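# Unfold a folding crate with four robot arms

## Task

Take the folding crate that is lying flat on the floor and erect it, so that each of its four walls stands upright and each of its four corner latches is engaged.

## Robot and tools

Robots: four identical i2rt Big YAM arms named arm1, arm2, arm3 and arm4. Each has six revolute joints, a two-finger gripper and a wrist camera (arm1_cam_wrist ... arm4_cam_wrist). Two fixed room cameras, cam_high and cam_low, also watch the scene. Maximum reach is roughly 1.0 m from the joint1 axis.

Frame: one shared scene frame, origin on the floor, +z up, metres. Feet (base_link, each facing its own +x): arm1 at (-0.344, +0.564, 0.400), arm2 at (-0.347, -0.575, 0.384), arm3 at (+0.320, +0.573, 0.372), arm4 at (+0.356, -0.566, 0.334). So arm1/arm3 stand on the +y side, arm2/arm4 on the -y side. The point reported as "hand" lies between the finger pads, about 1 cm back from the tips; the fingers point along the hand's +z and open along its y. "hand_target" is the hand pose that the currently held joint targets would give; under load the hand may rest short of it.

Tool move: optional keys arm1..arm4 and cameras. Each arm key holds a dict for that one arm; an arm not named keeps its previous command. Inside it:
- joints: absolute joint targets by name. joint1_rad -2.879..2.879 (base yaw, positive counter-clockwise seen from above, 0 = along the foot's +x); joint2_rad 0..3.141 (shoulder, 0 = upper arm backward, positive raises it then swings forward); joint3_rad 0..3.019 (elbow, 0 = folded, positive opens); joint4_rad -1.692..1.57 (hand pitch, positive tips fingers up); joint5_rad -1.57..1.57 (hand sideways, positive to the arm's right); joint6_rad -2.094..2.094 (roll, positive clockwise viewed from behind); gripper_m 0..0.093 (fingertip gap in metres, absolute). Done tolerances are about 0.045, 0.14, 0.09, 0.055, 0.03, 0.035 rad and 0.003 m.
- target: one list of seven numbers [x, y, z, qw, qx, qy, qz], an absolute hand pose in the scene frame (metres, unit quaternion w first), in the same form the "hand" line prints. The hand moves in a straight line from its hand_target to it. With target, joints may contain only gripper_m.
- speed: top path speed in m/s, 0.002..0.5, default 0.25; only allowed together with target. Rotation is capped at twice this value in rad/s.
All motions of one call begin together; all hand paths of one call finish together, paced by the slowest. A path needing more than 10 s stops short. Each control step clips the commanded pose to within 100 mm and 20 degrees of the measured hand, then uses damped inverse kinematics; expect the hand to lag, drift, overshoot speed near full stretch and end a centimetre or more off. Paths ignore obstacles and other arms. Unknown keys make a call invalid; out-of-range values get it refused, and a refusal cancels the remaining move, wait and finished_scene calls of that reply. A move with no action returns the full state and all images.

cameras: list of names, or ["all"], or [] for none; omitted means none after an action. Room images may lag the state slightly; the "pictures" line gives their order.

Results: a "move" line lists each arm given motion with "done" or its worst status. joint_status/hand_status words: off_target (stopped away from target, may still push), time_out (each joint keeps a nearby target and keeps pushing; on_its_own lists unfinished ones; send the reported position to relax it), not_followed / "joint command not followed" / "pose unreachable" (a self- and inter-arm clearance check blocked it; the robot may retry until given new targets), limit_stop_at_motor_heat (resend the target). Arms marked "as last shown" were not commanded; their unchanged lines are omitted. "held at" in on_its_own is a target, not a reading. Joint velocities are rad/s (gripper m/s), "within noise" when still. Joint torques are total drive output including gravity, with per-arm offset and noise; entries 3 and 4 wrap at ±28 N m.

Gripper readings: gripping a rigid part at full force reads up to 0.005 m narrower (occasionally 0.002 wider) than the part; closed on nothing reads 0.000-0.003; in free air it reads up to 0.003 m wide. Commanding about 0.005 m below the touch reading gives full force; release by commanding well above the reading.

wait: seconds 0..10, optional cameras; sends nothing, returns state. zoom_image: camera name plus region [x0, y0, x1, y1] in pixels of that camera's latest 672x504 image, at most 504 by 504; only cameras in the newest images. read_manual: section "licences", returns licence text only. finished_scene: scene = the current scene number; ends it irreversibly, and the crate must stay assembled on its own.

Cautions: arms never stop on contact and can push hard; sustained pushing, stretched poses or holding loads heat motors (MOTOR HOT at 85 °C, the arm drops at 100 °C for 30-60 s or more). Avoid hard contact between robots, including one gripper closing on another's fingers; the clearance check may react too late and ignores fingers, housings and wrist cameras. Do not slam fixed or heavy objects, release moving parts, or let parts drop far. The scene keeps running while you think, holding the last command.

Each tool is called after "Emit:" by a JSON object that holds its "api" and its "payload".

## Session

Emit:
{"api": "move", "payload": {}}

Scene clock: 0.00 s.
Joint torques (N m): no reading
Motor temperatures (°C): arm1=[27 28 28 28 23 23 25] | arm2=[24 25 23 25 28 27 25] | arm3=[26 24 27 24 26 24 27] | arm4=[25 26 26 31 26 25 27]
Heat: arm1: hottest joint2_rad 28 °C; arm2: hottest joint5_rad 28 °C; arm3: hottest joint3_rad 27 °C; arm4: hottest joint4_rad 31 °C.
Joint velocities: within noise
arm1.joint_positions: joint1_rad=-0.585 joint2_rad=+0.467 joint3_rad=+1.640 joint4_rad=-1.554 joint5_rad=+0.191 joint6_rad=-0.040 gripper_m=+0.09396
arm1.joint_status: not commanded
arm1.hand: x=-0.4062 y=+0.4986 z=+1.0234 quat_wxyz=(-0.233, -0.706, -0.424, +0.517) (m; scene frame)
arm1.hand_target: x=-0.4048 y=+0.5020 z=+1.0297 quat_wxyz=(-0.238, -0.702, -0.420, +0.523) (m; scene frame)
arm1.hand_status: not commanded
arm2.joint_positions: joint1_rad=+0.742 joint2_rad=+0.378 joint3_rad=+1.702 joint4_rad=-1.262 joint5_rad=-0.142 joint6_rad=-0.320 gripper_m=+0.09396
arm2.joint_status: not commanded
arm2.hand: x=-0.3865 y=-0.5610 z=+1.1031 quat_wxyz=(-0.397, +0.664, -0.167, -0.611) (m; scene frame)
arm2.hand_target: x=-0.3859 y=-0.5619 z=+1.1085 quat_wxyz=(-0.399, +0.660, -0.165, -0.614) (m; scene frame)
arm2.hand_status: not commanded
arm3.joint_positions: joint1_rad=+0.368 joint2_rad=+0.508 joint3_rad=+1.375 joint4_rad=-1.360 joint5_rad=-0.070 joint6_rad=+0.635 gripper_m=+0.09396
arm3.joint_status: not commanded
arm3.hand: x=+0.3593 y=+0.3880 z=+0.9196 quat_wxyz=(-0.486, -0.725, -0.459, +0.167) (m; scene frame)
arm3.hand_target: x=+0.3588 y=+0.3913 z=+0.9281 quat_wxyz=(-0.494, -0.720, -0.456, +0.170) (m; scene frame)
arm3.hand_status: not commanded
arm4.joint_positions: joint1_rad=+0.790 joint2_rad=+0.548 joint3_rad=+1.366 joint4_rad=-1.267 joint5_rad=+0.241 joint6_rad=-0.097 gripper_m=+0.09396
arm4.joint_status: not commanded
arm4.hand: x=+0.1989 y=-0.4149 z=+0.8936 quat_wxyz=(-0.270, +0.802, -0.260, -0.465) (m; scene frame)
arm4.hand_target: x=+0.2019 y=-0.4169 z=+0.9028 quat_wxyz=(-0.272, +0.796, -0.260, -0.474) (m; scene frame)
arm4.hand_status: not commanded
pictures: arm1_cam_wrist, arm2_cam_wrist, arm3_cam_wrist, arm4_cam_wrist, cam_high, cam_low

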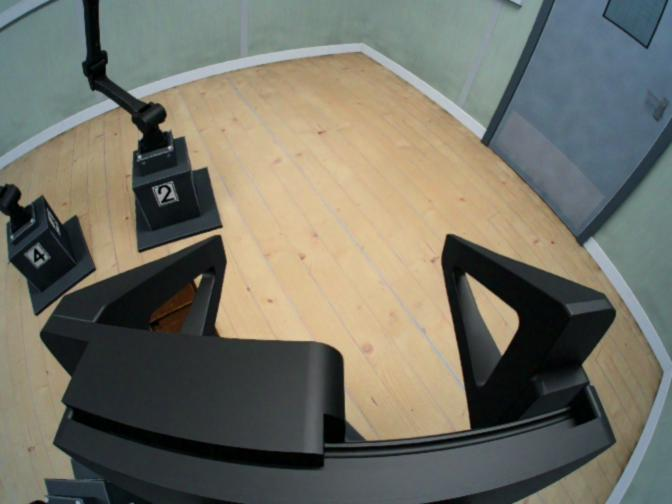

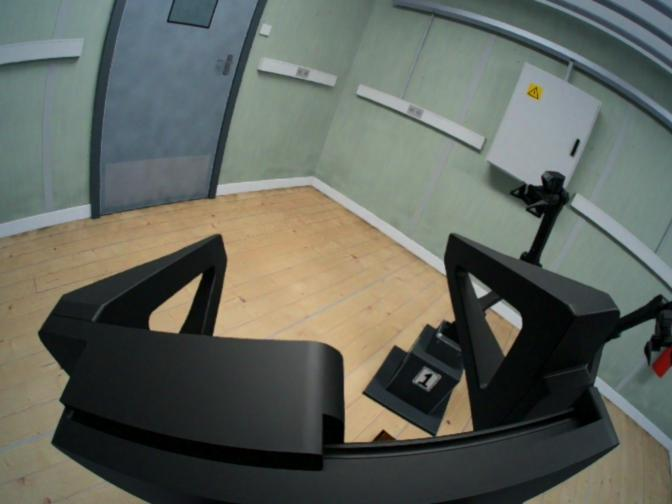

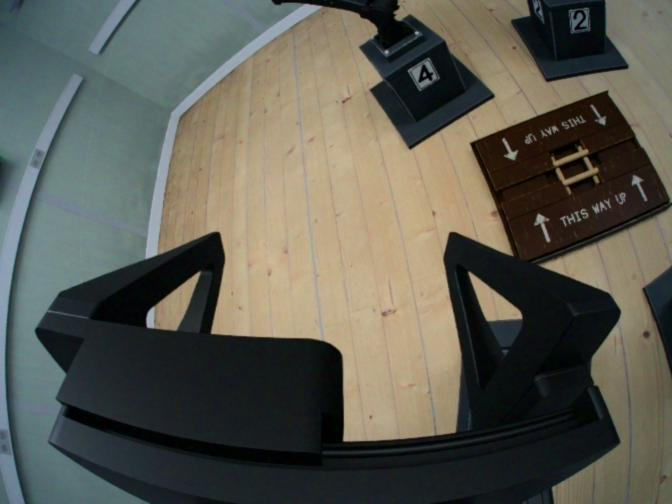

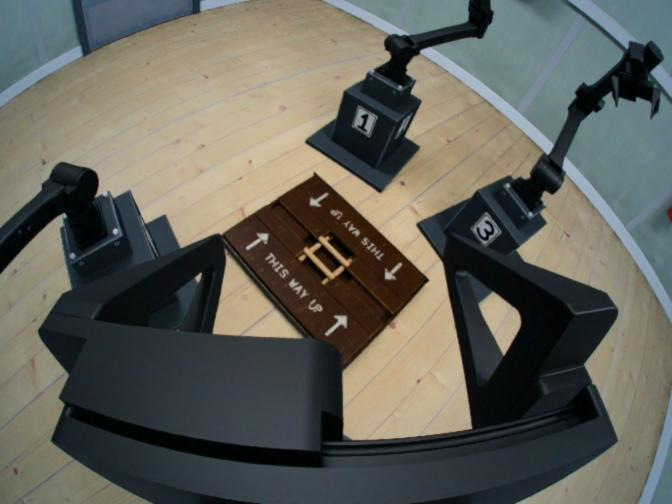

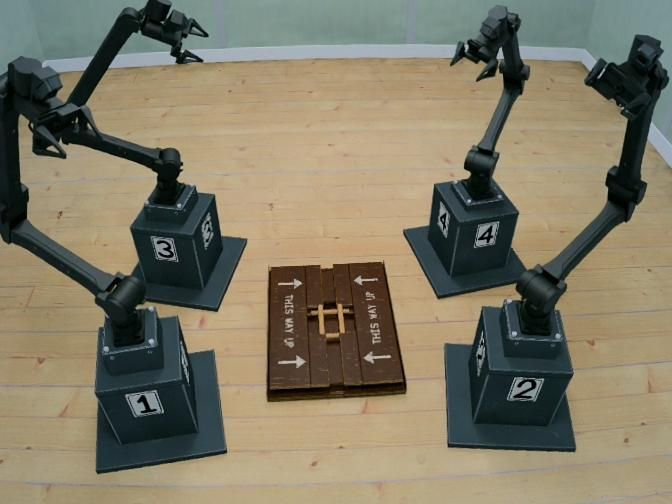

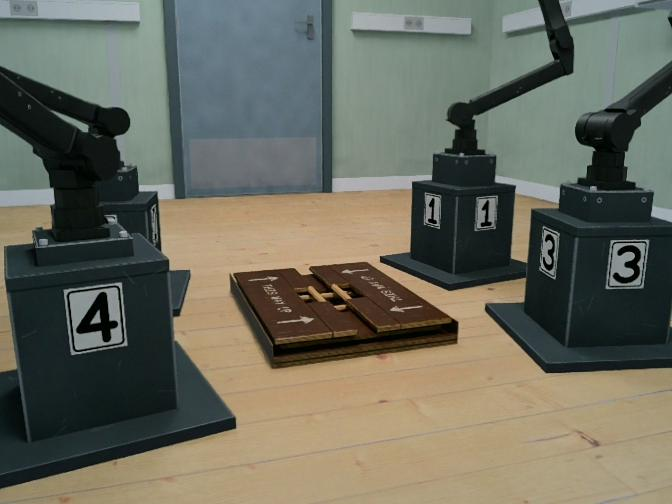

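Emit:
{"api": "zoom_image", "payload": {"camera": "cam_high", "region": [240, 240, 430, 420]}}

Emit:
{"api": "zoom_image", "payload": {"camera": "cam_low", "region": [220, 240, 470, 380]}}

Emit:
{"api": "zoom_image", "payload": {"camera": "arm4_cam_wrist", "region": [210, 160, 440, 370]}}

Scaled by 2.653 from the camera's 672x504 image, which has a finer 960x720 frame.

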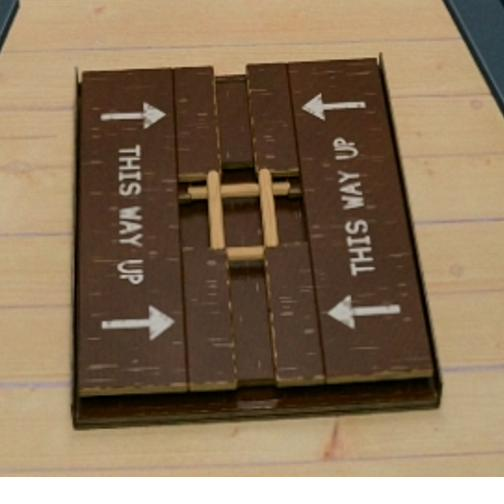

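Scaled by 2.016 from the camera's 672x504 image, which has a finer 960x720 frame.

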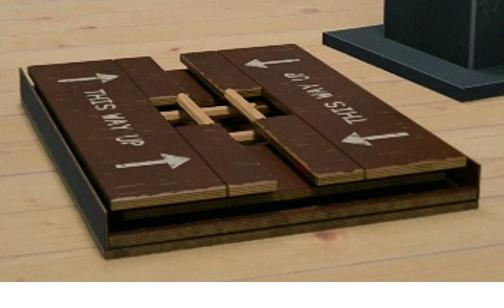

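Scaled by 2.191 from the camera's 672x504 image, which has a finer 960x720 frame.

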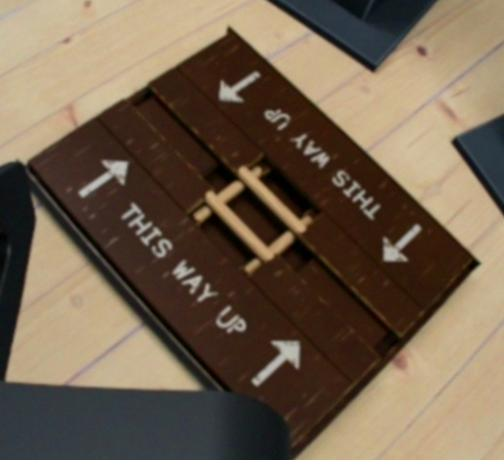

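Emit:
{"api": "move", "payload": {"arm2": {"target":[-0.1,-0.15,0.6,0,0.707,-0.707,0]}, "arm3": {"target":[0.1,0.15,0.6,0,0.707,0.707,0]}, "cameras": ["arm2_cam_wrist","arm3_cam_wrist","cam_high"]}}

Emit:
{"api": "move", "payload": {"arm2": {"target":[-0.1,-0.15,0.6,0,0.707,-0.707,0]}, "arm3": {"target":[0.1,0.15,0.6,0,0.707,0.707,0]}, "cameras": ["arm2_cam_wrist","arm3_cam_wrist","cam_high"]}}

Scene clock: 11.20 s.
Joint torques (N m): arm1=[0.09 6.65 5.27 2.45 0.2 0.07] | arm2=[-0.85 10.75 4.55 1.29 0.17 -0.12] | arm3=[0.5 -11.58 11.1 0.55 0.2 -0.09] | arm4=[1.73 3.31 10.07 1.87 -0.04 0.11]
Motor temperatures (°C): arm1=[27 28 29 28 23 23 25] | arm2=[24 26 24 25 28 27 25] | arm3=[26 24 28 24 26 24 27] | arm4=[25 26 28 31 26 25 27]
Heat: arm1: hottest joint3_rad 29 °C; arm2: hottest joint5_rad 28 °C; arm3: hottest joint3_rad 28 °C; arm4: hottest joint4_rad 31 °C.
move: arm2 not_followed; arm3 off_target
Joint velocities: within noise
arm1, arm4: as last shown
arm2.joint_positions: joint1_rad=+1.841 joint2_rad=+0.011 joint3_rad=+1.220 joint4_rad=-1.706 joint5_rad=+1.265 joint6_rad=+0.387 gripper_m=+0.09396
arm2.joint_status: not commanded
arm2.on_its_own: joint1_rad is held at +1.829, not at its first target +0.742; joint2_rad is held at +0.017, not at its first target +0.384; joint3_rad is held at +1.234, not at its first target +1.713; joint4_rad is held at -1.705, not at its first target -1.255; joint5_rad is held at +1.262, not at its first target -0.142; joint6_rad is held at +0.378, not at its first target -0.320
arm2.hand: x=-0.2604 y=-0.3958 z=+0.8838 quat_wxyz=(-0.385, +0.650, -0.387, -0.529) (m; scene frame)
arm2.hand_target: x=-0.2575 y=-0.3965 z=+0.8879 quat_wxyz=(-0.386, +0.648, -0.389, -0.529) (m; scene frame)
arm2.hand_status: not_followed (0.408 m and 85.7 deg from the pose sent, 0.710 m and 108.0 deg at the start; pose on its path clipped on 79 of 127 steps; a joint's target at an end of its range on 93 of 127 steps)
arm3.joint_positions: joint1_rad=-0.276 joint2_rad=+1.570 joint3_rad=+1.452 joint4_rad=-1.498 joint5_rad=+0.002 joint6_rad=-0.461 gripper_m=+0.09396
arm3.joint_status: not commanded
arm3.hand: x=+0.1032 y=+0.1705 z=+0.5875 quat_wxyz=(+0.007, -0.718, -0.696, -0.022) (m; scene frame)
arm3.hand_target: x=+0.0991 y=+0.1523 z=+0.5976 quat_wxyz=(+0.003, -0.710, -0.704, -0.005) (m; scene frame)
arm3.hand_status: off_target (0.024 m and 3.2 deg from the pose sent, 0.475 m and 66.3 deg at the start)
pictures: arm2_cam_wrist, arm3_cam_wrist, cam_high
pose unreachable (arm2 arm): on one or more control steps of this call this arm could not follow its commanded pose, so it was not sent that pose on those steps. On the call's last step it was still not sent that pose. It may still have moved: this result reports where it is.
cause: moving toward the commanded pose would bring two parts of the arm too close to each other (its wrist (the part past joint 4) and its wrist camera, 1 mm apart when it was first held).

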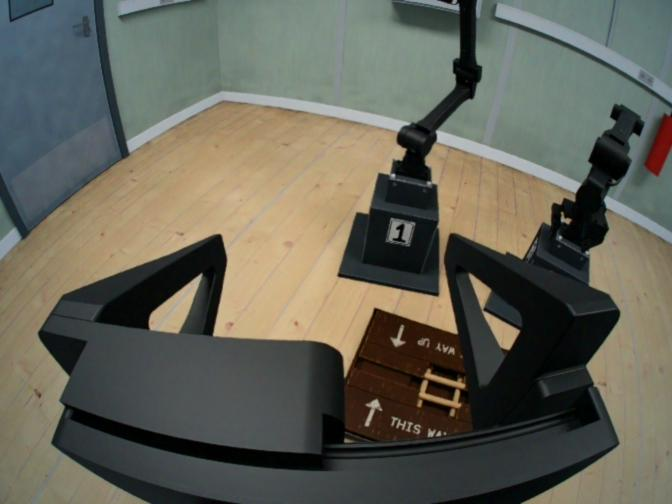

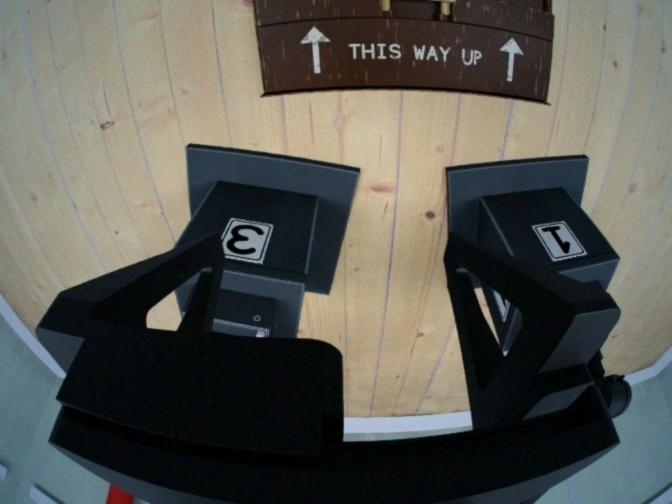

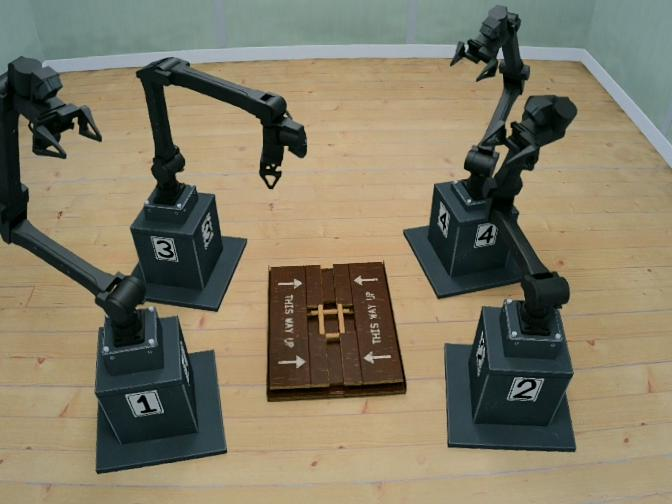

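Scene clock: 14.77 s.
Joint torques (N m): arm1=[-0.26 6.24 5.2 2.52 0.17 0.11] | arm2=[-0.03 10.11 4.51 1.18 0.19 -0.09] | arm3=[0.73 -12.51 10.97 0.83 0.07 -0.06] | arm4=[1.67 3.25 10.09 1.85 -0.04 0.11]
Motor temperatures (°C): arm1=[27 28 29 28 23 23 25] | arm2=[24 26 24 25 28 27 25] | arm3=[26 24 28 24 26 24 27] | arm4=[25 26 28 31 26 25 27]
Heat: arm1: hottest joint3_rad 29 °C; arm2: hottest joint5_rad 28 °C; arm3: hottest joint3_rad 28 °C; arm4: hottest joint4_rad 31 °C.
move: arm2 not_followed; arm3 off_target
Joint velocities: within noise
arm1, arm4: as last shown
arm2.joint_positions: joint1_rad=+1.839 joint2_rad=+0.011 joint3_rad=+1.202 joint4_rad=-1.706 joint5_rad=+1.309 joint6_rad=+0.400 gripper_m=+0.09396
arm2.joint_status: not commanded
arm2.on_its_own: joint1_rad is held at +1.837, not at its first target +0.742; joint2_rad is held at +0.011, not at its first target +0.384; joint3_rad is held at +1.214, not at its first target +1.713; joint4_rad is held at -1.707, not at its first target -1.255; joint5_rad is held at +1.306, not at its first target -0.142; joint6_rad is held at +0.394, not at its first target -0.320
arm2.hand: x=-0.2594 y=-0.3936 z=+0.8829 quat_wxyz=(-0.403, +0.639, -0.395, -0.523) (m; scene frame)
arm2.hand_target: x=-0.2563 y=-0.3934 z=+0.8855 quat_wxyz=(-0.400, +0.638, -0.395, -0.526) (m; scene frame)
arm2.hand_status: not_followed (0.406 m and 86.1 deg from the pose sent, 0.408 m and 85.7 deg at the start; pose on its path clipped on 72 of 93 steps; a joint's target at an end of its range on 93 of 93 steps)
arm3.joint_positions: joint1_rad=-0.274 joint2_rad=+1.570 joint3_rad=+1.452 joint4_rad=-1.498 joint5_rad=+0.002 joint6_rad=-0.467 gripper_m=+0.09396
arm3.joint_status: not commanded
arm3.hand: x=+0.1038 y=+0.1702 z=+0.5875 quat_wxyz=(+0.007, -0.715, -0.699, -0.022) (m; scene frame)
arm3.hand_target: x=+0.1001 y=+0.1509 z=+0.5999 quat_wxyz=(+0.000, -0.707, -0.707, +0.000) (m; scene frame)
arm3.hand_status: off_target (0.024 m and 3.0 deg from the pose sent, 0.024 m and 3.2 deg at the start)
pictures: arm2_cam_wrist, arm3_cam_wrist, cam_high
pose unreachable (arm2 arm): on one or more control steps of this call this arm could not follow its commanded pose, so it was not sent that pose on those steps. On the call's last step it was still not sent that pose. It may still have moved: this result reports where it is.
cause: moving toward the commanded pose would bring two parts of the arm too close to each other (its wrist (the part past joint 4) and its wrist camera, 1 mm apart when it was first held).

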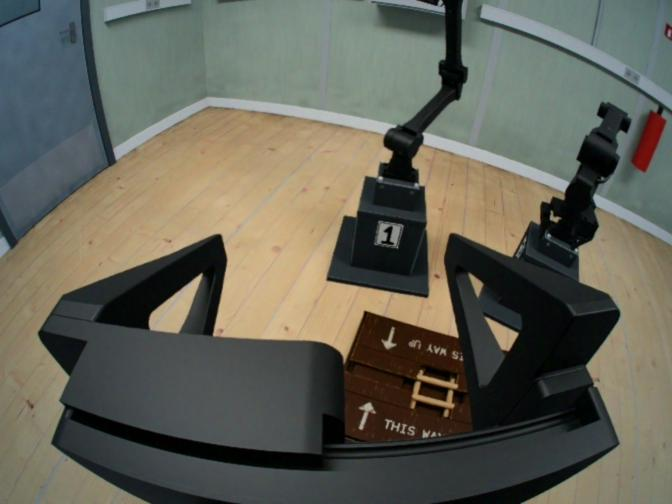

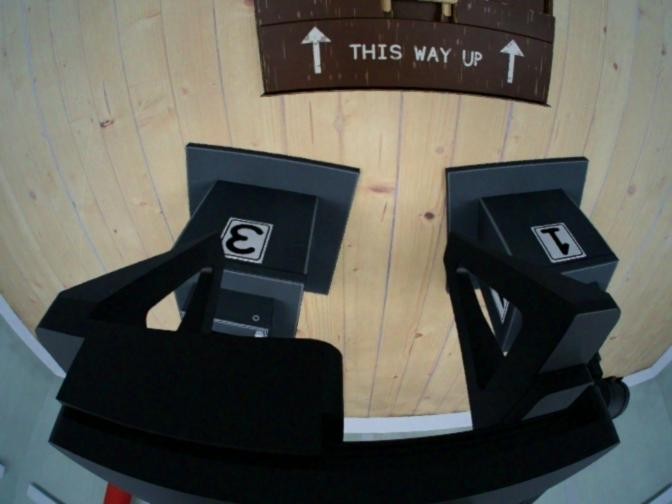

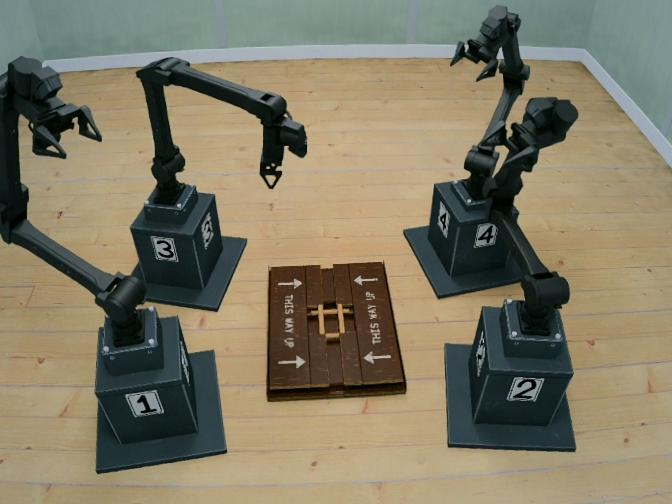

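Emit:
{"api": "move", "payload": {"arm2": {"joints":{"joint1_rad":-0.3,"joint2_rad":1.0,"joint3_rad":1.3,"joint4_rad":-1.4,"joint5_rad":0,"joint6_rad":0}}, "arm3": {"joints":{"joint1_rad":-0.6,"joint4_rad":-0.9,"joint6_rad":-0.45}}, "cameras": ["arm2_cam_wrist","arm3_cam_wrist"]}}

Emit:
{"api": "zoom_image", "payload": {"camera": "arm3_cam_wrist", "region": [120, 0, 560, 330]}}

Scene clock: 23.07 s.
Joint torques (N m): arm1=[0.09 6.77 5.22 2.41 0.21 0.09] | arm2=[-0.44 -8.06 9.05 1.22 -0.1 -0.13] | arm3=[0.15 -13.27 11.74 2 0.09 0.17] | arm4=[1.73 3.25 10.07 1.85 -0.04 0.11]
Motor temperatures (°C): arm1=[27 28 29 28 23 23 25] | arm2=[24 26 24 25 28 27 25] | arm3=[26 25 29 24 26 23 27] | arm4=[25 26 29 31 26 25 27]
Heat: arm1: hottest joint3_rad 29 °C; arm2: hottest joint5_rad 28 °C; arm3: hottest joint3_rad 29 °C; arm4: hottest joint4_rad 31 °C.
move: arm2 done; arm3 done
Joint velocities: within noise
arm1, arm4: as last shown
arm2.joint_positions: joint1_rad=-0.295 joint2_rad=+1.028 joint3_rad=+1.277 joint4_rad=-1.409 joint5_rad=+0.011 joint6_rad=+0.018 gripper_m=+0.09397
arm2.joint_status: all done
arm2.hand: x=-0.1969 y=-0.2549 z=+0.7409 quat_wxyz=(-0.174, +0.520, -0.829, -0.107) (m; scene frame)
arm2.hand_target: x=-0.1949 y=-0.2552 z=+0.7580 quat_wxyz=(-0.194, +0.518, -0.825, -0.119) (m; scene frame)
arm2.hand_status: not commanded
arm3.joint_positions: joint1_rad=-0.609 joint2_rad=+1.570 joint3_rad=+1.452 joint4_rad=-0.917 joint5_rad=+0.002 joint6_rad=-0.467 gripper_m=+0.09397
arm3.joint_status: all done
arm3.hand: x=-0.1179 y=+0.1698 z=+0.6213 quat_wxyz=(-0.037, -0.793, -0.549, +0.261) (m; scene frame)
arm3.hand_target: x=-0.1272 y=+0.1530 z=+0.6409 quat_wxyz=(-0.043, -0.786, -0.546, +0.286) (m; scene frame)
arm3.hand_status: not commanded
pictures: arm2_cam_wrist, arm3_cam_wrist

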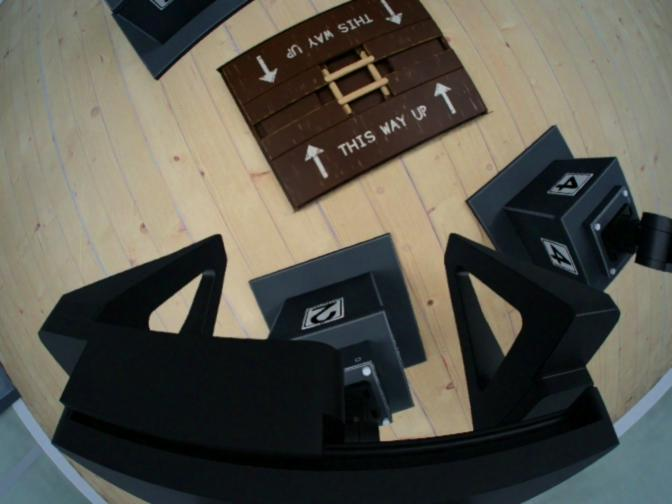

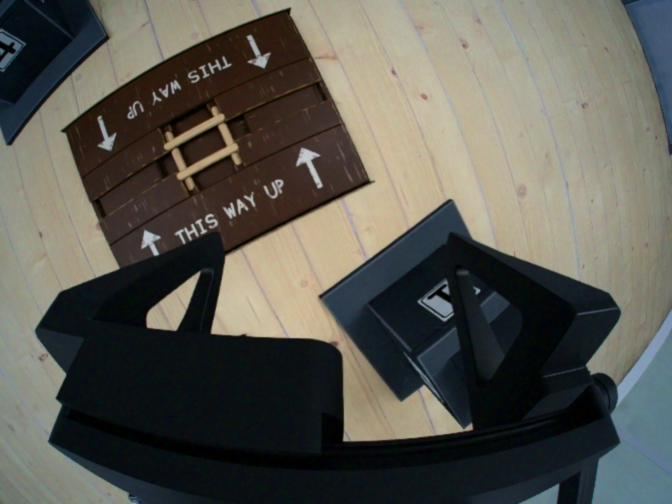

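Scaled by 1.145 from the camera's 672x504 image, which has a finer 960x720 frame.

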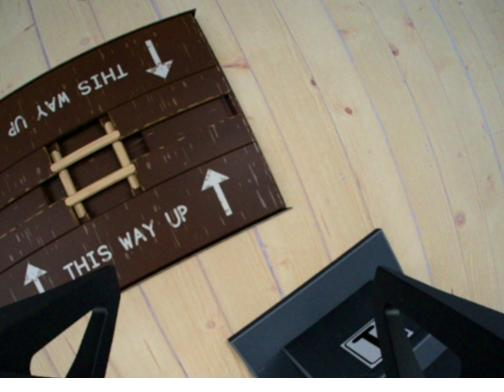

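Emit:
{"api": "move", "payload": {"arm2": {"joints":{"joint2_rad":0.5}}, "arm3": {"target":[0.02,0.03,0.35,0,0.9994,0.035,0],"speed":0.3}, "cameras": ["arm3_cam_wrist","cam_high"]}}

Emit:
{"api": "zoom_image", "payload": {"camera": "arm3_cam_wrist", "region": [100, 0, 600, 380]}}

Scene clock: 37.77 s.
Joint torques (N m): arm1=[0.15 6.53 5.19 2.48 0.16 0.05] | arm2=[-0.67 3.72 7.56 1.8 -0.1 -0.13] | arm3=[-0.03 -17.26 9.61 -0.12 0.06 0.18] | arm4=[1.73 3.31 10.07 1.87 -0.04 0.11]
Motor temperatures (°C): arm1=[27 28 29 28 23 23 25] | arm2=[24 26 25 25 28 26 25] | arm3=[26 25 31 24 26 23 27] | arm4=[25 26 29 31 26 25 27]
Heat: arm1: hottest joint3_rad 29 °C; arm2: hottest joint5_rad 28 °C; arm3: hottest joint3_rad 31 °C; arm4: hottest joint4_rad 31 °C.
move: arm2 done; arm3 off_target
Joint velocities: within noise
arm1, arm4: as last shown
arm2.joint_positions: joint1_rad=-0.295 joint2_rad=+0.479 joint3_rad=+1.280 joint4_rad=-1.409 joint5_rad=+0.011 joint6_rad=+0.018 gripper_m=+0.09397
arm2.joint_status: all done
arm2.hand: x=-0.2668 y=-0.4068 z=+0.8821 quat_wxyz=(-0.391, +0.469, -0.752, -0.249) (m; scene frame)
arm2.hand_target: x=-0.2654 y=-0.4056 z=+0.8919 quat_wxyz=(-0.399, +0.468, -0.747, -0.252) (m; scene frame)
arm2.hand_status: not commanded
arm3.joint_positions: joint1_rad=-0.294 joint2_rad=+2.110 joint3_rad=+1.592 joint4_rad=-1.054 joint5_rad=+0.002 joint6_rad=+0.983 gripper_m=+0.09397
arm3.joint_status: not commanded
arm3.hand: x=+0.0239 y=+0.0449 z=+0.3540 quat_wxyz=(+0.001, -0.999, -0.039, -0.001) (m; scene frame)
arm3.hand_target: x=+0.0223 y=+0.0312 z=+0.3519 quat_wxyz=(-0.002, -0.999, -0.038, -0.001) (m; scene frame)
arm3.hand_status: off_target (0.016 m and 0.5 deg from the pose sent, 0.335 m and 71.5 deg at the start)
pictures: arm3_cam_wrist, cam_high

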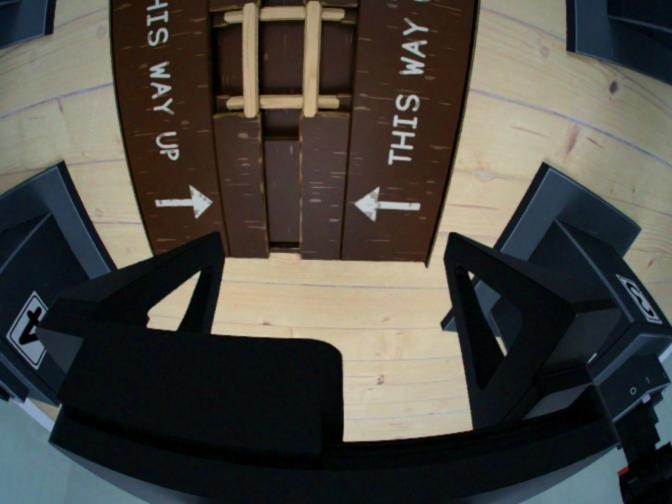

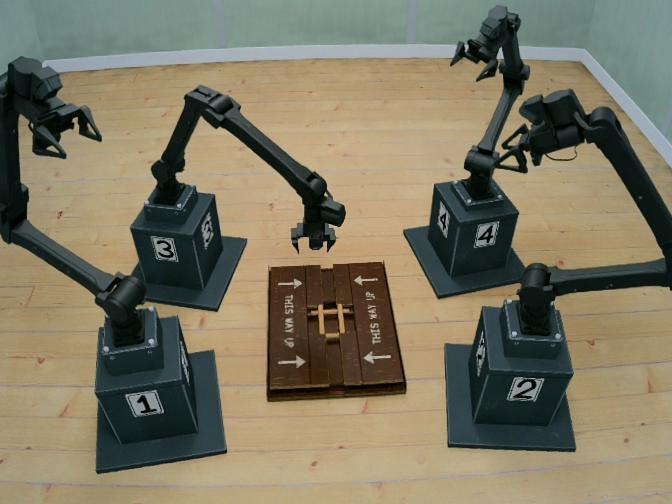

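Scaled by 1.008 from the camera's 672x504 image, which has a finer 960x720 frame.

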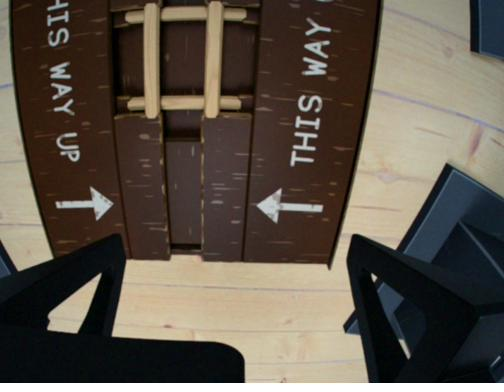

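Emit:
{"api": "move", "payload": {"arm3": {"target":[-0.008,0.013,0.19,0,0.9994,0.035,0],"speed":0.15,"joints":{"gripper_m":0.055}}, "cameras": ["arm3_cam_wrist","cam_high","cam_low"]}}

Emit:
{"api": "zoom_image", "payload": {"camera": "cam_low", "region": [220, 150, 470, 380]}}

Emit:
{"api": "zoom_image", "payload": {"camera": "cam_high", "region": [250, 220, 420, 400]}}

Scene clock: 44.07 s.
Joint torques (N m): arm1=[0.26 7.06 5.26 2.56 0.15 0.05] | arm2=[-0.67 3.66 7.53 1.78 -0.1 -0.13] | arm3=[-1.49 -18.73 8.27 0.81 0.21 -0.06] | arm4=[1.73 3.31 10.07 1.85 -0.04 0.11]
Motor temperatures (°C): arm1=[27 28 30 28 23 23 25] | arm2=[24 26 25 25 28 26 25] | arm3=[26 25 32 24 26 23 27] | arm4=[25 26 30 31 26 25 27]
Heat: arm1: hottest joint3_rad 30 °C; arm2: hottest joint5_rad 28 °C; arm3: hottest joint3_rad 32 °C; arm4: hottest joint4_rad 31 °C.
move: arm3 off_target
Joint velocities: within noise
arm1, arm2, arm4: as last shown
arm3.joint_positions: joint1_rad=-0.305 joint2_rad=+2.426 joint3_rad=+1.705 joint4_rad=-0.865 joint5_rad=+0.002 joint6_rad=+0.981 gripper_m=+0.05513
arm3.joint_status: all done
arm3.hand: x=+0.0041 y=+0.0227 z=+0.1982 quat_wxyz=(+0.007, -0.999, -0.034, -0.005) (m; scene frame)
arm3.hand_target: x=-0.0087 y=+0.0154 z=+0.1905 quat_wxyz=(-0.001, -0.999, -0.034, +0.000) (m; scene frame)
arm3.hand_status: off_target (0.018 m and 0.9 deg from the pose sent, 0.170 m and 0.5 deg at the start)
pictures: arm3_cam_wrist, cam_high, cam_low

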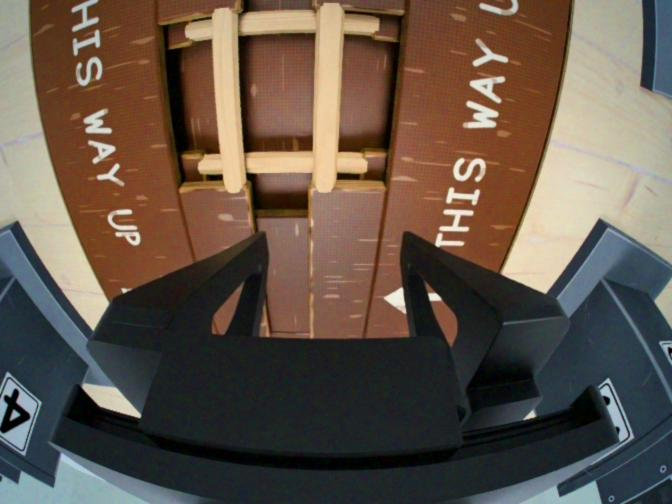

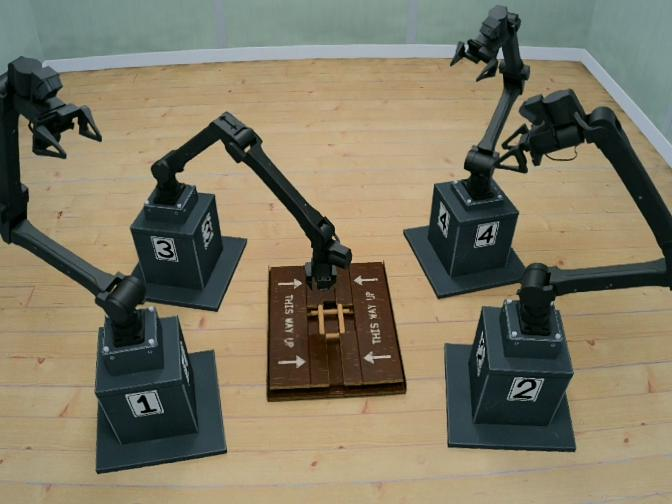

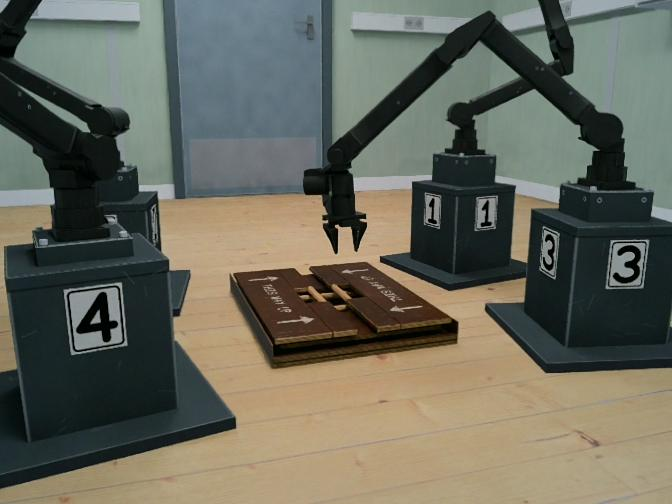

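Scaled by 2.016 from the camera's 672x504 image, which has a finer 960x720 frame.

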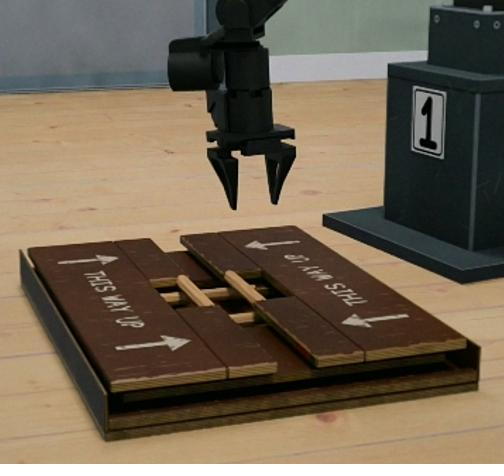

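Scaled by 2.800 from the camera's 672x504 image, which has a finer 960x720 frame.

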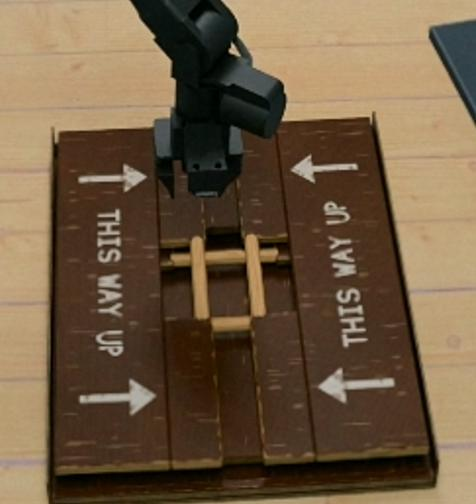

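Emit:
{"api": "move", "payload": {"arm3": {"target":[-0.026,0.008,0.10,0,0.9994,0.035,0],"speed":0.12}, "cameras": ["arm3_cam_wrist","cam_high","cam_low"]}}

Emit:
{"api": "zoom_image", "payload": {"camera": "cam_low", "region": [270, 220, 420, 340]}}

Emit:
{"api": "zoom_image", "payload": {"camera": "cam_high", "region": [270, 240, 400, 370]}}

Scene clock: 49.70 s.
Joint torques (N m): arm1=[0.44 7.06 5.09 2.56 0.17 0.08] | arm2=[-0.67 3.66 7.54 1.77 -0.1 -0.13] | arm3=[-1.49 -18.84 7.91 0.51 0.19 -0.05] | arm4=[1.73 3.31 10.07 1.87 -0.04 0.11]
Motor temperatures (°C): arm1=[27 28 30 28 23 23 25] | arm2=[24 26 26 25 28 26 25] | arm3=[26 26 32 24 26 23 27] | arm4=[25 26 30 31 26 25 27]
Heat: arm1: hottest joint3_rad 30 °C; arm2: hottest joint5_rad 28 °C; arm3: hottest joint3_rad 32 °C; arm4: hottest joint4_rad 31 °C.
move: arm3 off_target
Joint velocities: within noise
arm1, arm2, arm4: as last shown
arm3.joint_positions: joint1_rad=-0.322 joint2_rad=+2.625 joint3_rad=+1.846 joint4_rad=-0.799 joint5_rad=+0.002 joint6_rad=+0.963 gripper_m=+0.05513
arm3.joint_status: not commanded
arm3.hand: x=-0.0148 y=+0.0116 z=+0.1125 quat_wxyz=(+0.003, -0.999, -0.035, -0.003) (m; scene frame)
arm3.hand_target: x=-0.0246 y=+0.0089 z=+0.1002 quat_wxyz=(+0.000, -0.999, -0.035, +0.000) (m; scene frame)
arm3.hand_status: off_target (0.017 m and 0.5 deg from the pose sent, 0.104 m and 0.9 deg at the start)
pictures: arm3_cam_wrist, cam_high, cam_low

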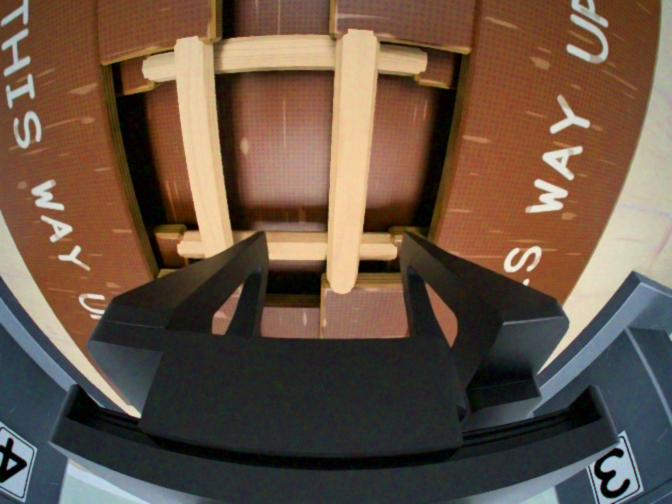

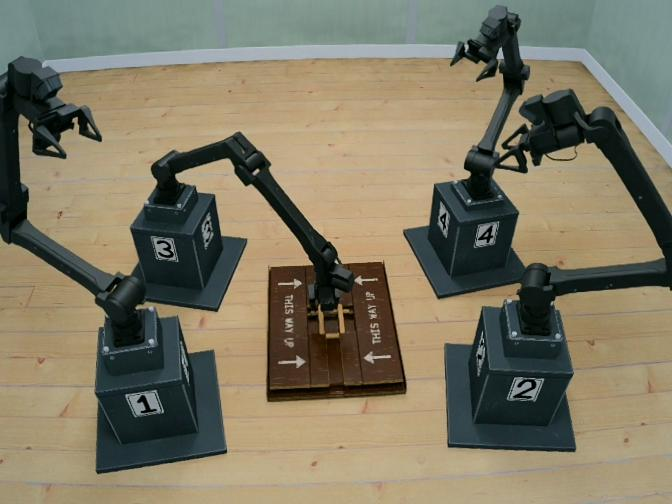

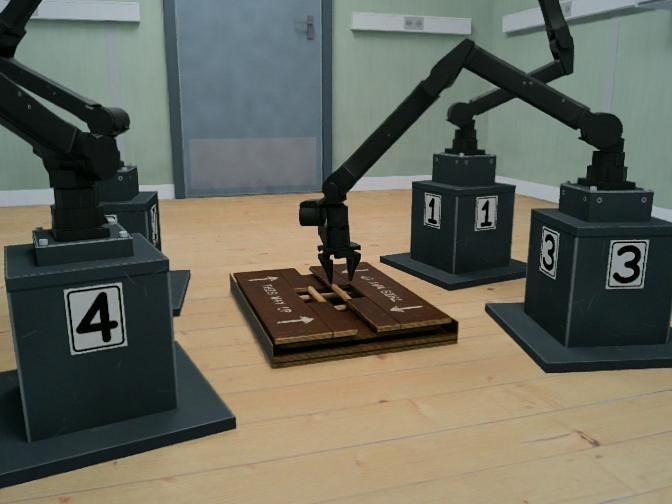

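Scaled by 3.360 from the camera's 672x504 image, which has a finer 960x720 frame.

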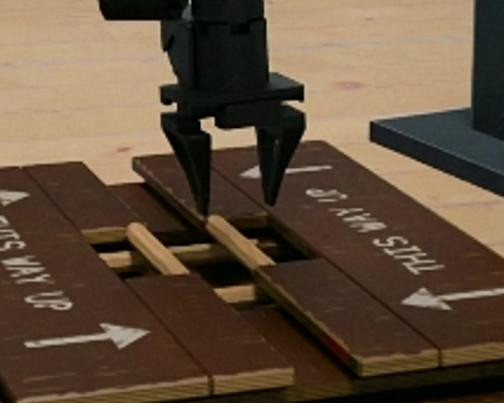

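Scaled by 3.877 from the camera's 672x504 image, which has a finer 960x720 frame.

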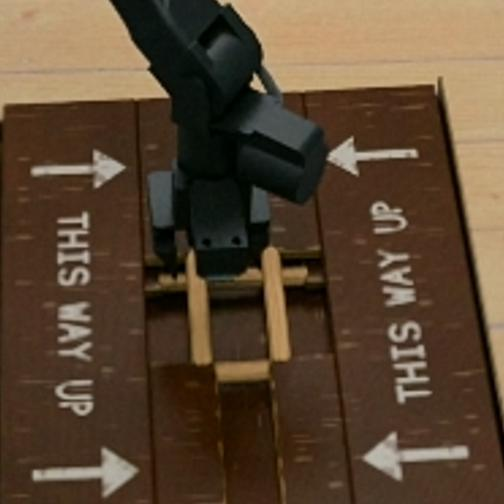

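Emit:
{"api": "move", "payload": {"arm3": {"target":[-0.038,0.017,0.06,0,0.9994,0.035,0],"speed":0.1}, "cameras": ["arm3_cam_wrist","cam_high","cam_low"]}}

Emit:
{"api": "zoom_image", "payload": {"camera": "cam_low", "region": [270, 220, 420, 340]}}

Emit:
{"api": "zoom_image", "payload": {"camera": "cam_high", "region": [270, 240, 400, 370]}}

Scene clock: 53.77 s.
Joint torques (N m): arm1=[-0.5 6.48 5.16 2.3 0.2 0.08] | arm2=[-0.73 3.66 7.54 1.76 -0.1 -0.13] | arm3=[-1.32 -19.14 7.41 0.57 0.2 -0.04] | arm4=[1.73 3.31 10.06 1.85 -0.04 0.11]
Motor temperatures (°C): arm1=[27 28 30 28 23 23 25] | arm2=[24 26 26 25 28 26 25] | arm3=[26 26 32 24 26 23 27] | arm4=[25 26 30 31 26 25 27]
Heat: arm1: hottest joint3_rad 30 °C; arm2: hottest joint5_rad 28 °C; arm3: hottest joint3_rad 32 °C; arm4: hottest joint4_rad 31 °C.
move: arm3 off_target
Joint velocities: within noise
arm1, arm2, arm4: as last shown
arm3.joint_positions: joint1_rad=-0.348 joint2_rad=+2.711 joint3_rad=+1.897 joint4_rad=-0.767 joint5_rad=+0.002 joint6_rad=+0.938 gripper_m=+0.05513
arm3.joint_status: not commanded
arm3.hand: x=-0.0288 y=+0.0212 z=+0.0714 quat_wxyz=(+0.005, -0.999, -0.034, -0.004) (m; scene frame)
arm3.hand_target: x=-0.0374 y=+0.0184 z=+0.0601 quat_wxyz=(+0.000, -0.999, -0.035, +0.000) (m; scene frame)
arm3.hand_status: off_target (0.015 m and 0.7 deg from the pose sent, 0.058 m and 0.5 deg at the start)
pictures: arm3_cam_wrist, cam_high, cam_low

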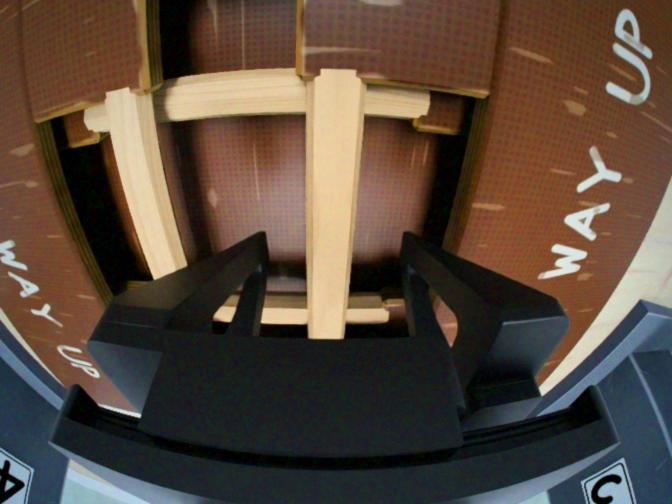

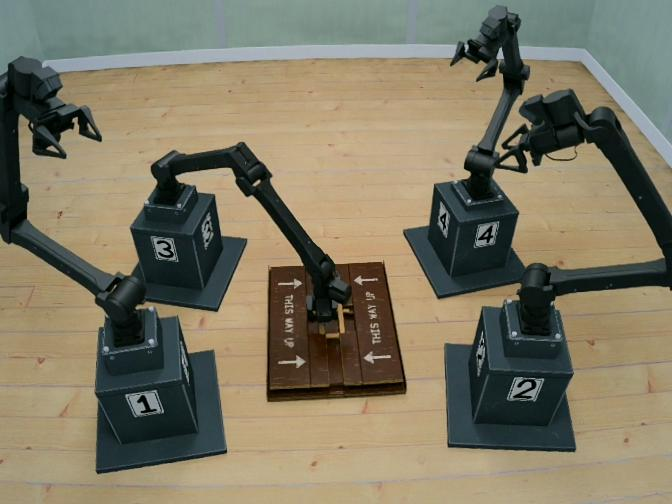

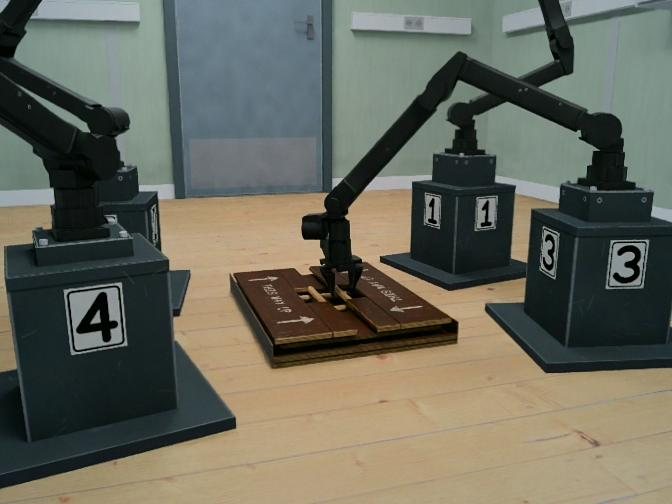

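Scaled by 3.360 from the camera's 672x504 image, which has a finer 960x720 frame.

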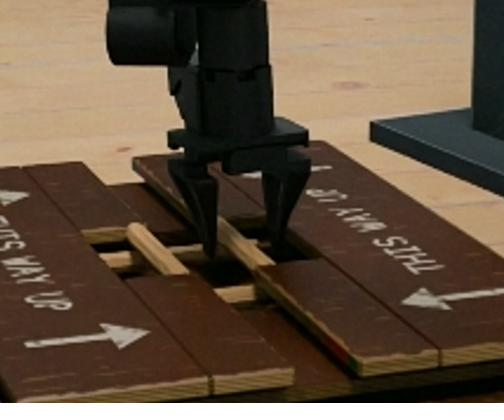

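Scaled by 3.877 from the camera's 672x504 image, which has a finer 960x720 frame.

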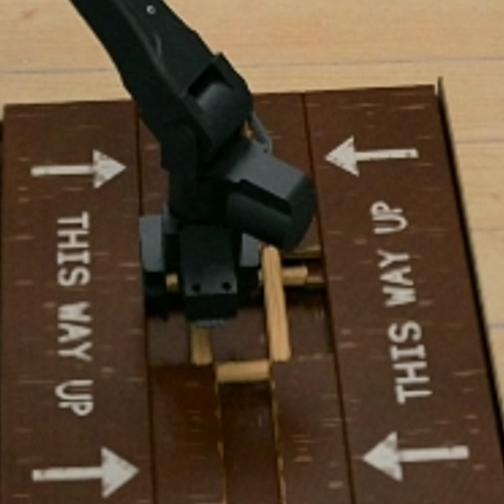

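Emit:
{"api": "move", "payload": {"arm3": {"target":[-0.044,0.017,0.047,0,0.9994,0.035,0],"speed":0.08}}}

Emit:
{"api": "move", "payload": {"arm3": {"joints":{"gripper_m":0.005}}, "cameras": ["arm3_cam_wrist","cam_low"]}}

Emit:
{"api": "zoom_image", "payload": {"camera": "cam_low", "region": [270, 220, 420, 340]}}

Scene clock: 55.93 s.
Joint torques (N m): arm1=[-0.5 7.06 5.12 2.63 0.19 0.07] | arm2=[-0.73 3.72 7.54 1.78 -0.1 -0.13] | arm3=[-1.73 -19.31 7.65 0.57 0.24 -0.09] | arm4=[1.73 3.31 10.07 1.87 -0.04 0.11]
Motor temperatures (°C): arm1=[27 28 30 28 23 23 25] | arm2=[24 26 26 25 28 26 25] | arm3=[26 26 32 24 26 23 27] | arm4=[25 26 30 31 26 25 27]
Heat: arm1: hottest joint3_rad 30 °C; arm2: hottest joint5_rad 28 °C; arm3: hottest joint3_rad 32 °C; arm4: hottest joint4_rad 31 °C.
move: arm3 off_target
Joint velocities: within noise
arm1.joint_positions: joint1_rad=-0.585 joint2_rad=+0.467 joint3_rad=+1.640 joint4_rad=-1.554 joint5_rad=+0.191 joint6_rad=-0.040 gripper_m=+0.09396
arm1.joint_status: not commanded
arm1.hand: x=-0.4062 y=+0.4986 z=+1.0234 quat_wxyz=(-0.233, -0.706, -0.424, +0.517) (m; scene frame)
arm1.hand_target: x=-0.4048 y=+0.5020 z=+1.0297 quat_wxyz=(-0.238, -0.702, -0.420, +0.523) (m; scene frame)
arm1.hand_status: not commanded
arm2: as last shown
arm3.joint_positions: joint1_rad=-0.353 joint2_rad=+2.742 joint3_rad=+1.934 joint4_rad=-0.767 joint5_rad=+0.002 joint6_rad=+0.934 gripper_m=+0.05513
arm3.joint_status: not commanded
arm3.hand: x=-0.0345 y=+0.0177 z=+0.0616 quat_wxyz=(+0.002, -0.999, -0.034, -0.002) (m; scene frame)
arm3.hand_target: x=-0.0435 y=+0.0183 z=+0.0470 quat_wxyz=(+0.000, -0.999, -0.034, +0.000) (m; scene frame)
arm3.hand_status: off_target (0.017 m and 0.3 deg from the pose sent, 0.029 m and 0.7 deg at the start)
arm4.joint_positions: joint1_rad=+0.790 joint2_rad=+0.548 joint3_rad=+1.366 joint4_rad=-1.267 joint5_rad=+0.241 joint6_rad=-0.097 gripper_m=+0.09396
arm4.joint_status: not commanded
arm4.hand: x=+0.1989 y=-0.4149 z=+0.8936 quat_wxyz=(-0.270, +0.802, -0.260, -0.465) (m; scene frame)
arm4.hand_target: x=+0.2019 y=-0.4169 z=+0.9028 quat_wxyz=(-0.272, +0.796, -0.260, -0.474) (m; scene frame)
arm4.hand_status: not commanded
pictures: none

Scene clock: 56.60 s.
Joint torques (N m): arm1=[-0.32 6.77 5.22 2.48 0.16 0.06] | arm2=[-0.73 3.72 7.54 1.77 -0.1 -0.13] | arm3=[-1.49 -19.66 7.61 0.8 0.17 -0.12] | arm4=[1.73 3.25 10.07 1.85 -0.04 0.11]
Motor temperatures (°C): arm1=[27 28 30 28 23 23 25] | arm2=[24 26 26 25 28 26 25] | arm3=[26 26 32 24 26 23 27] | arm4=[25 26 30 31 26 25 27]
Heat: arm1: hottest joint3_rad 30 °C; arm2: hottest joint5_rad 28 °C; arm3: hottest joint3_rad 32 °C; arm4: hottest joint4_rad 31 °C.
move: arm3 off_target
Joint velocities: within noise
arm1, arm2, arm4: as last shown
arm3.joint_positions: joint1_rad=-0.354 joint2_rad=+2.742 joint3_rad=+1.934 joint4_rad=-0.773 joint5_rad=+0.005 joint6_rad=+0.949 gripper_m=+0.01659
arm3.joint_status: gripper_m off_target (ended at +0.01663, target +0.00500)
arm3.hand: x=-0.0350 y=+0.0198 z=+0.0616 quat_wxyz=(+0.006, -1.000, -0.026, -0.002) (m; scene frame)
arm3.hand_target: x=-0.0436 y=+0.0188 z=+0.0470 quat_wxyz=(+0.001, -1.000, -0.030, +0.001) (m; scene frame)
arm3.hand_status: not commanded
pictures: arm3_cam_wrist, cam_low

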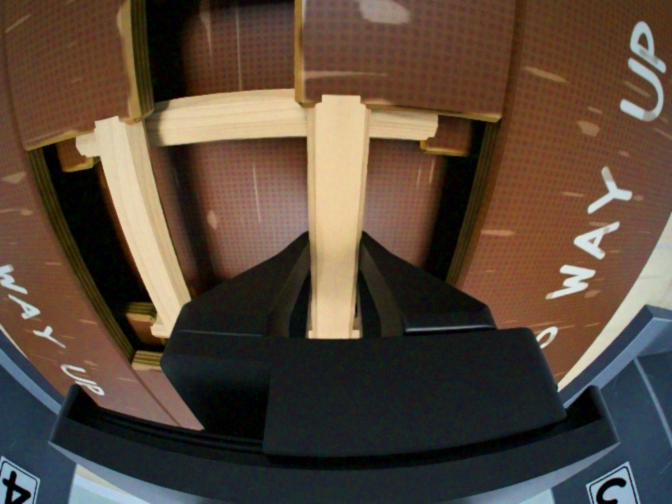

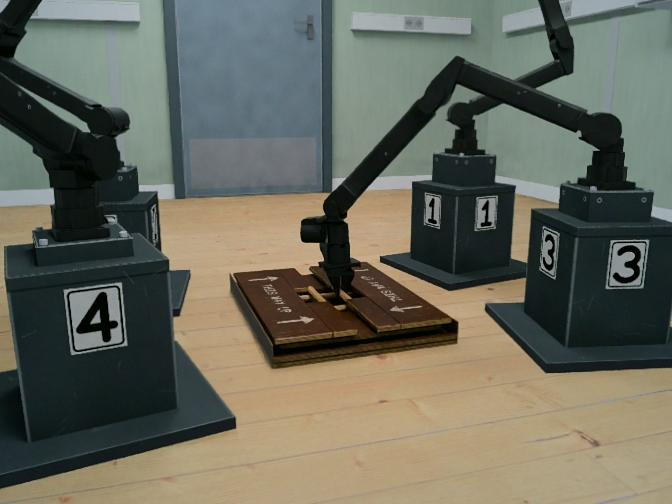

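Scaled by 3.360 from the camera's 672x504 image, which has a finer 960x720 frame.

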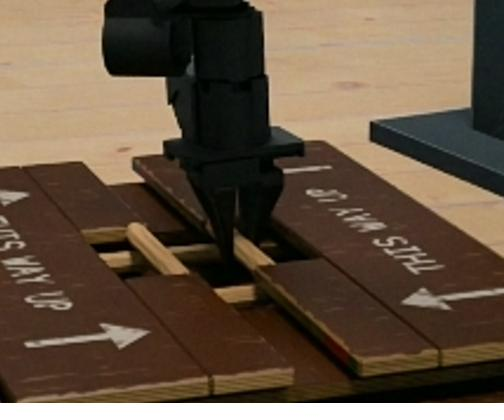

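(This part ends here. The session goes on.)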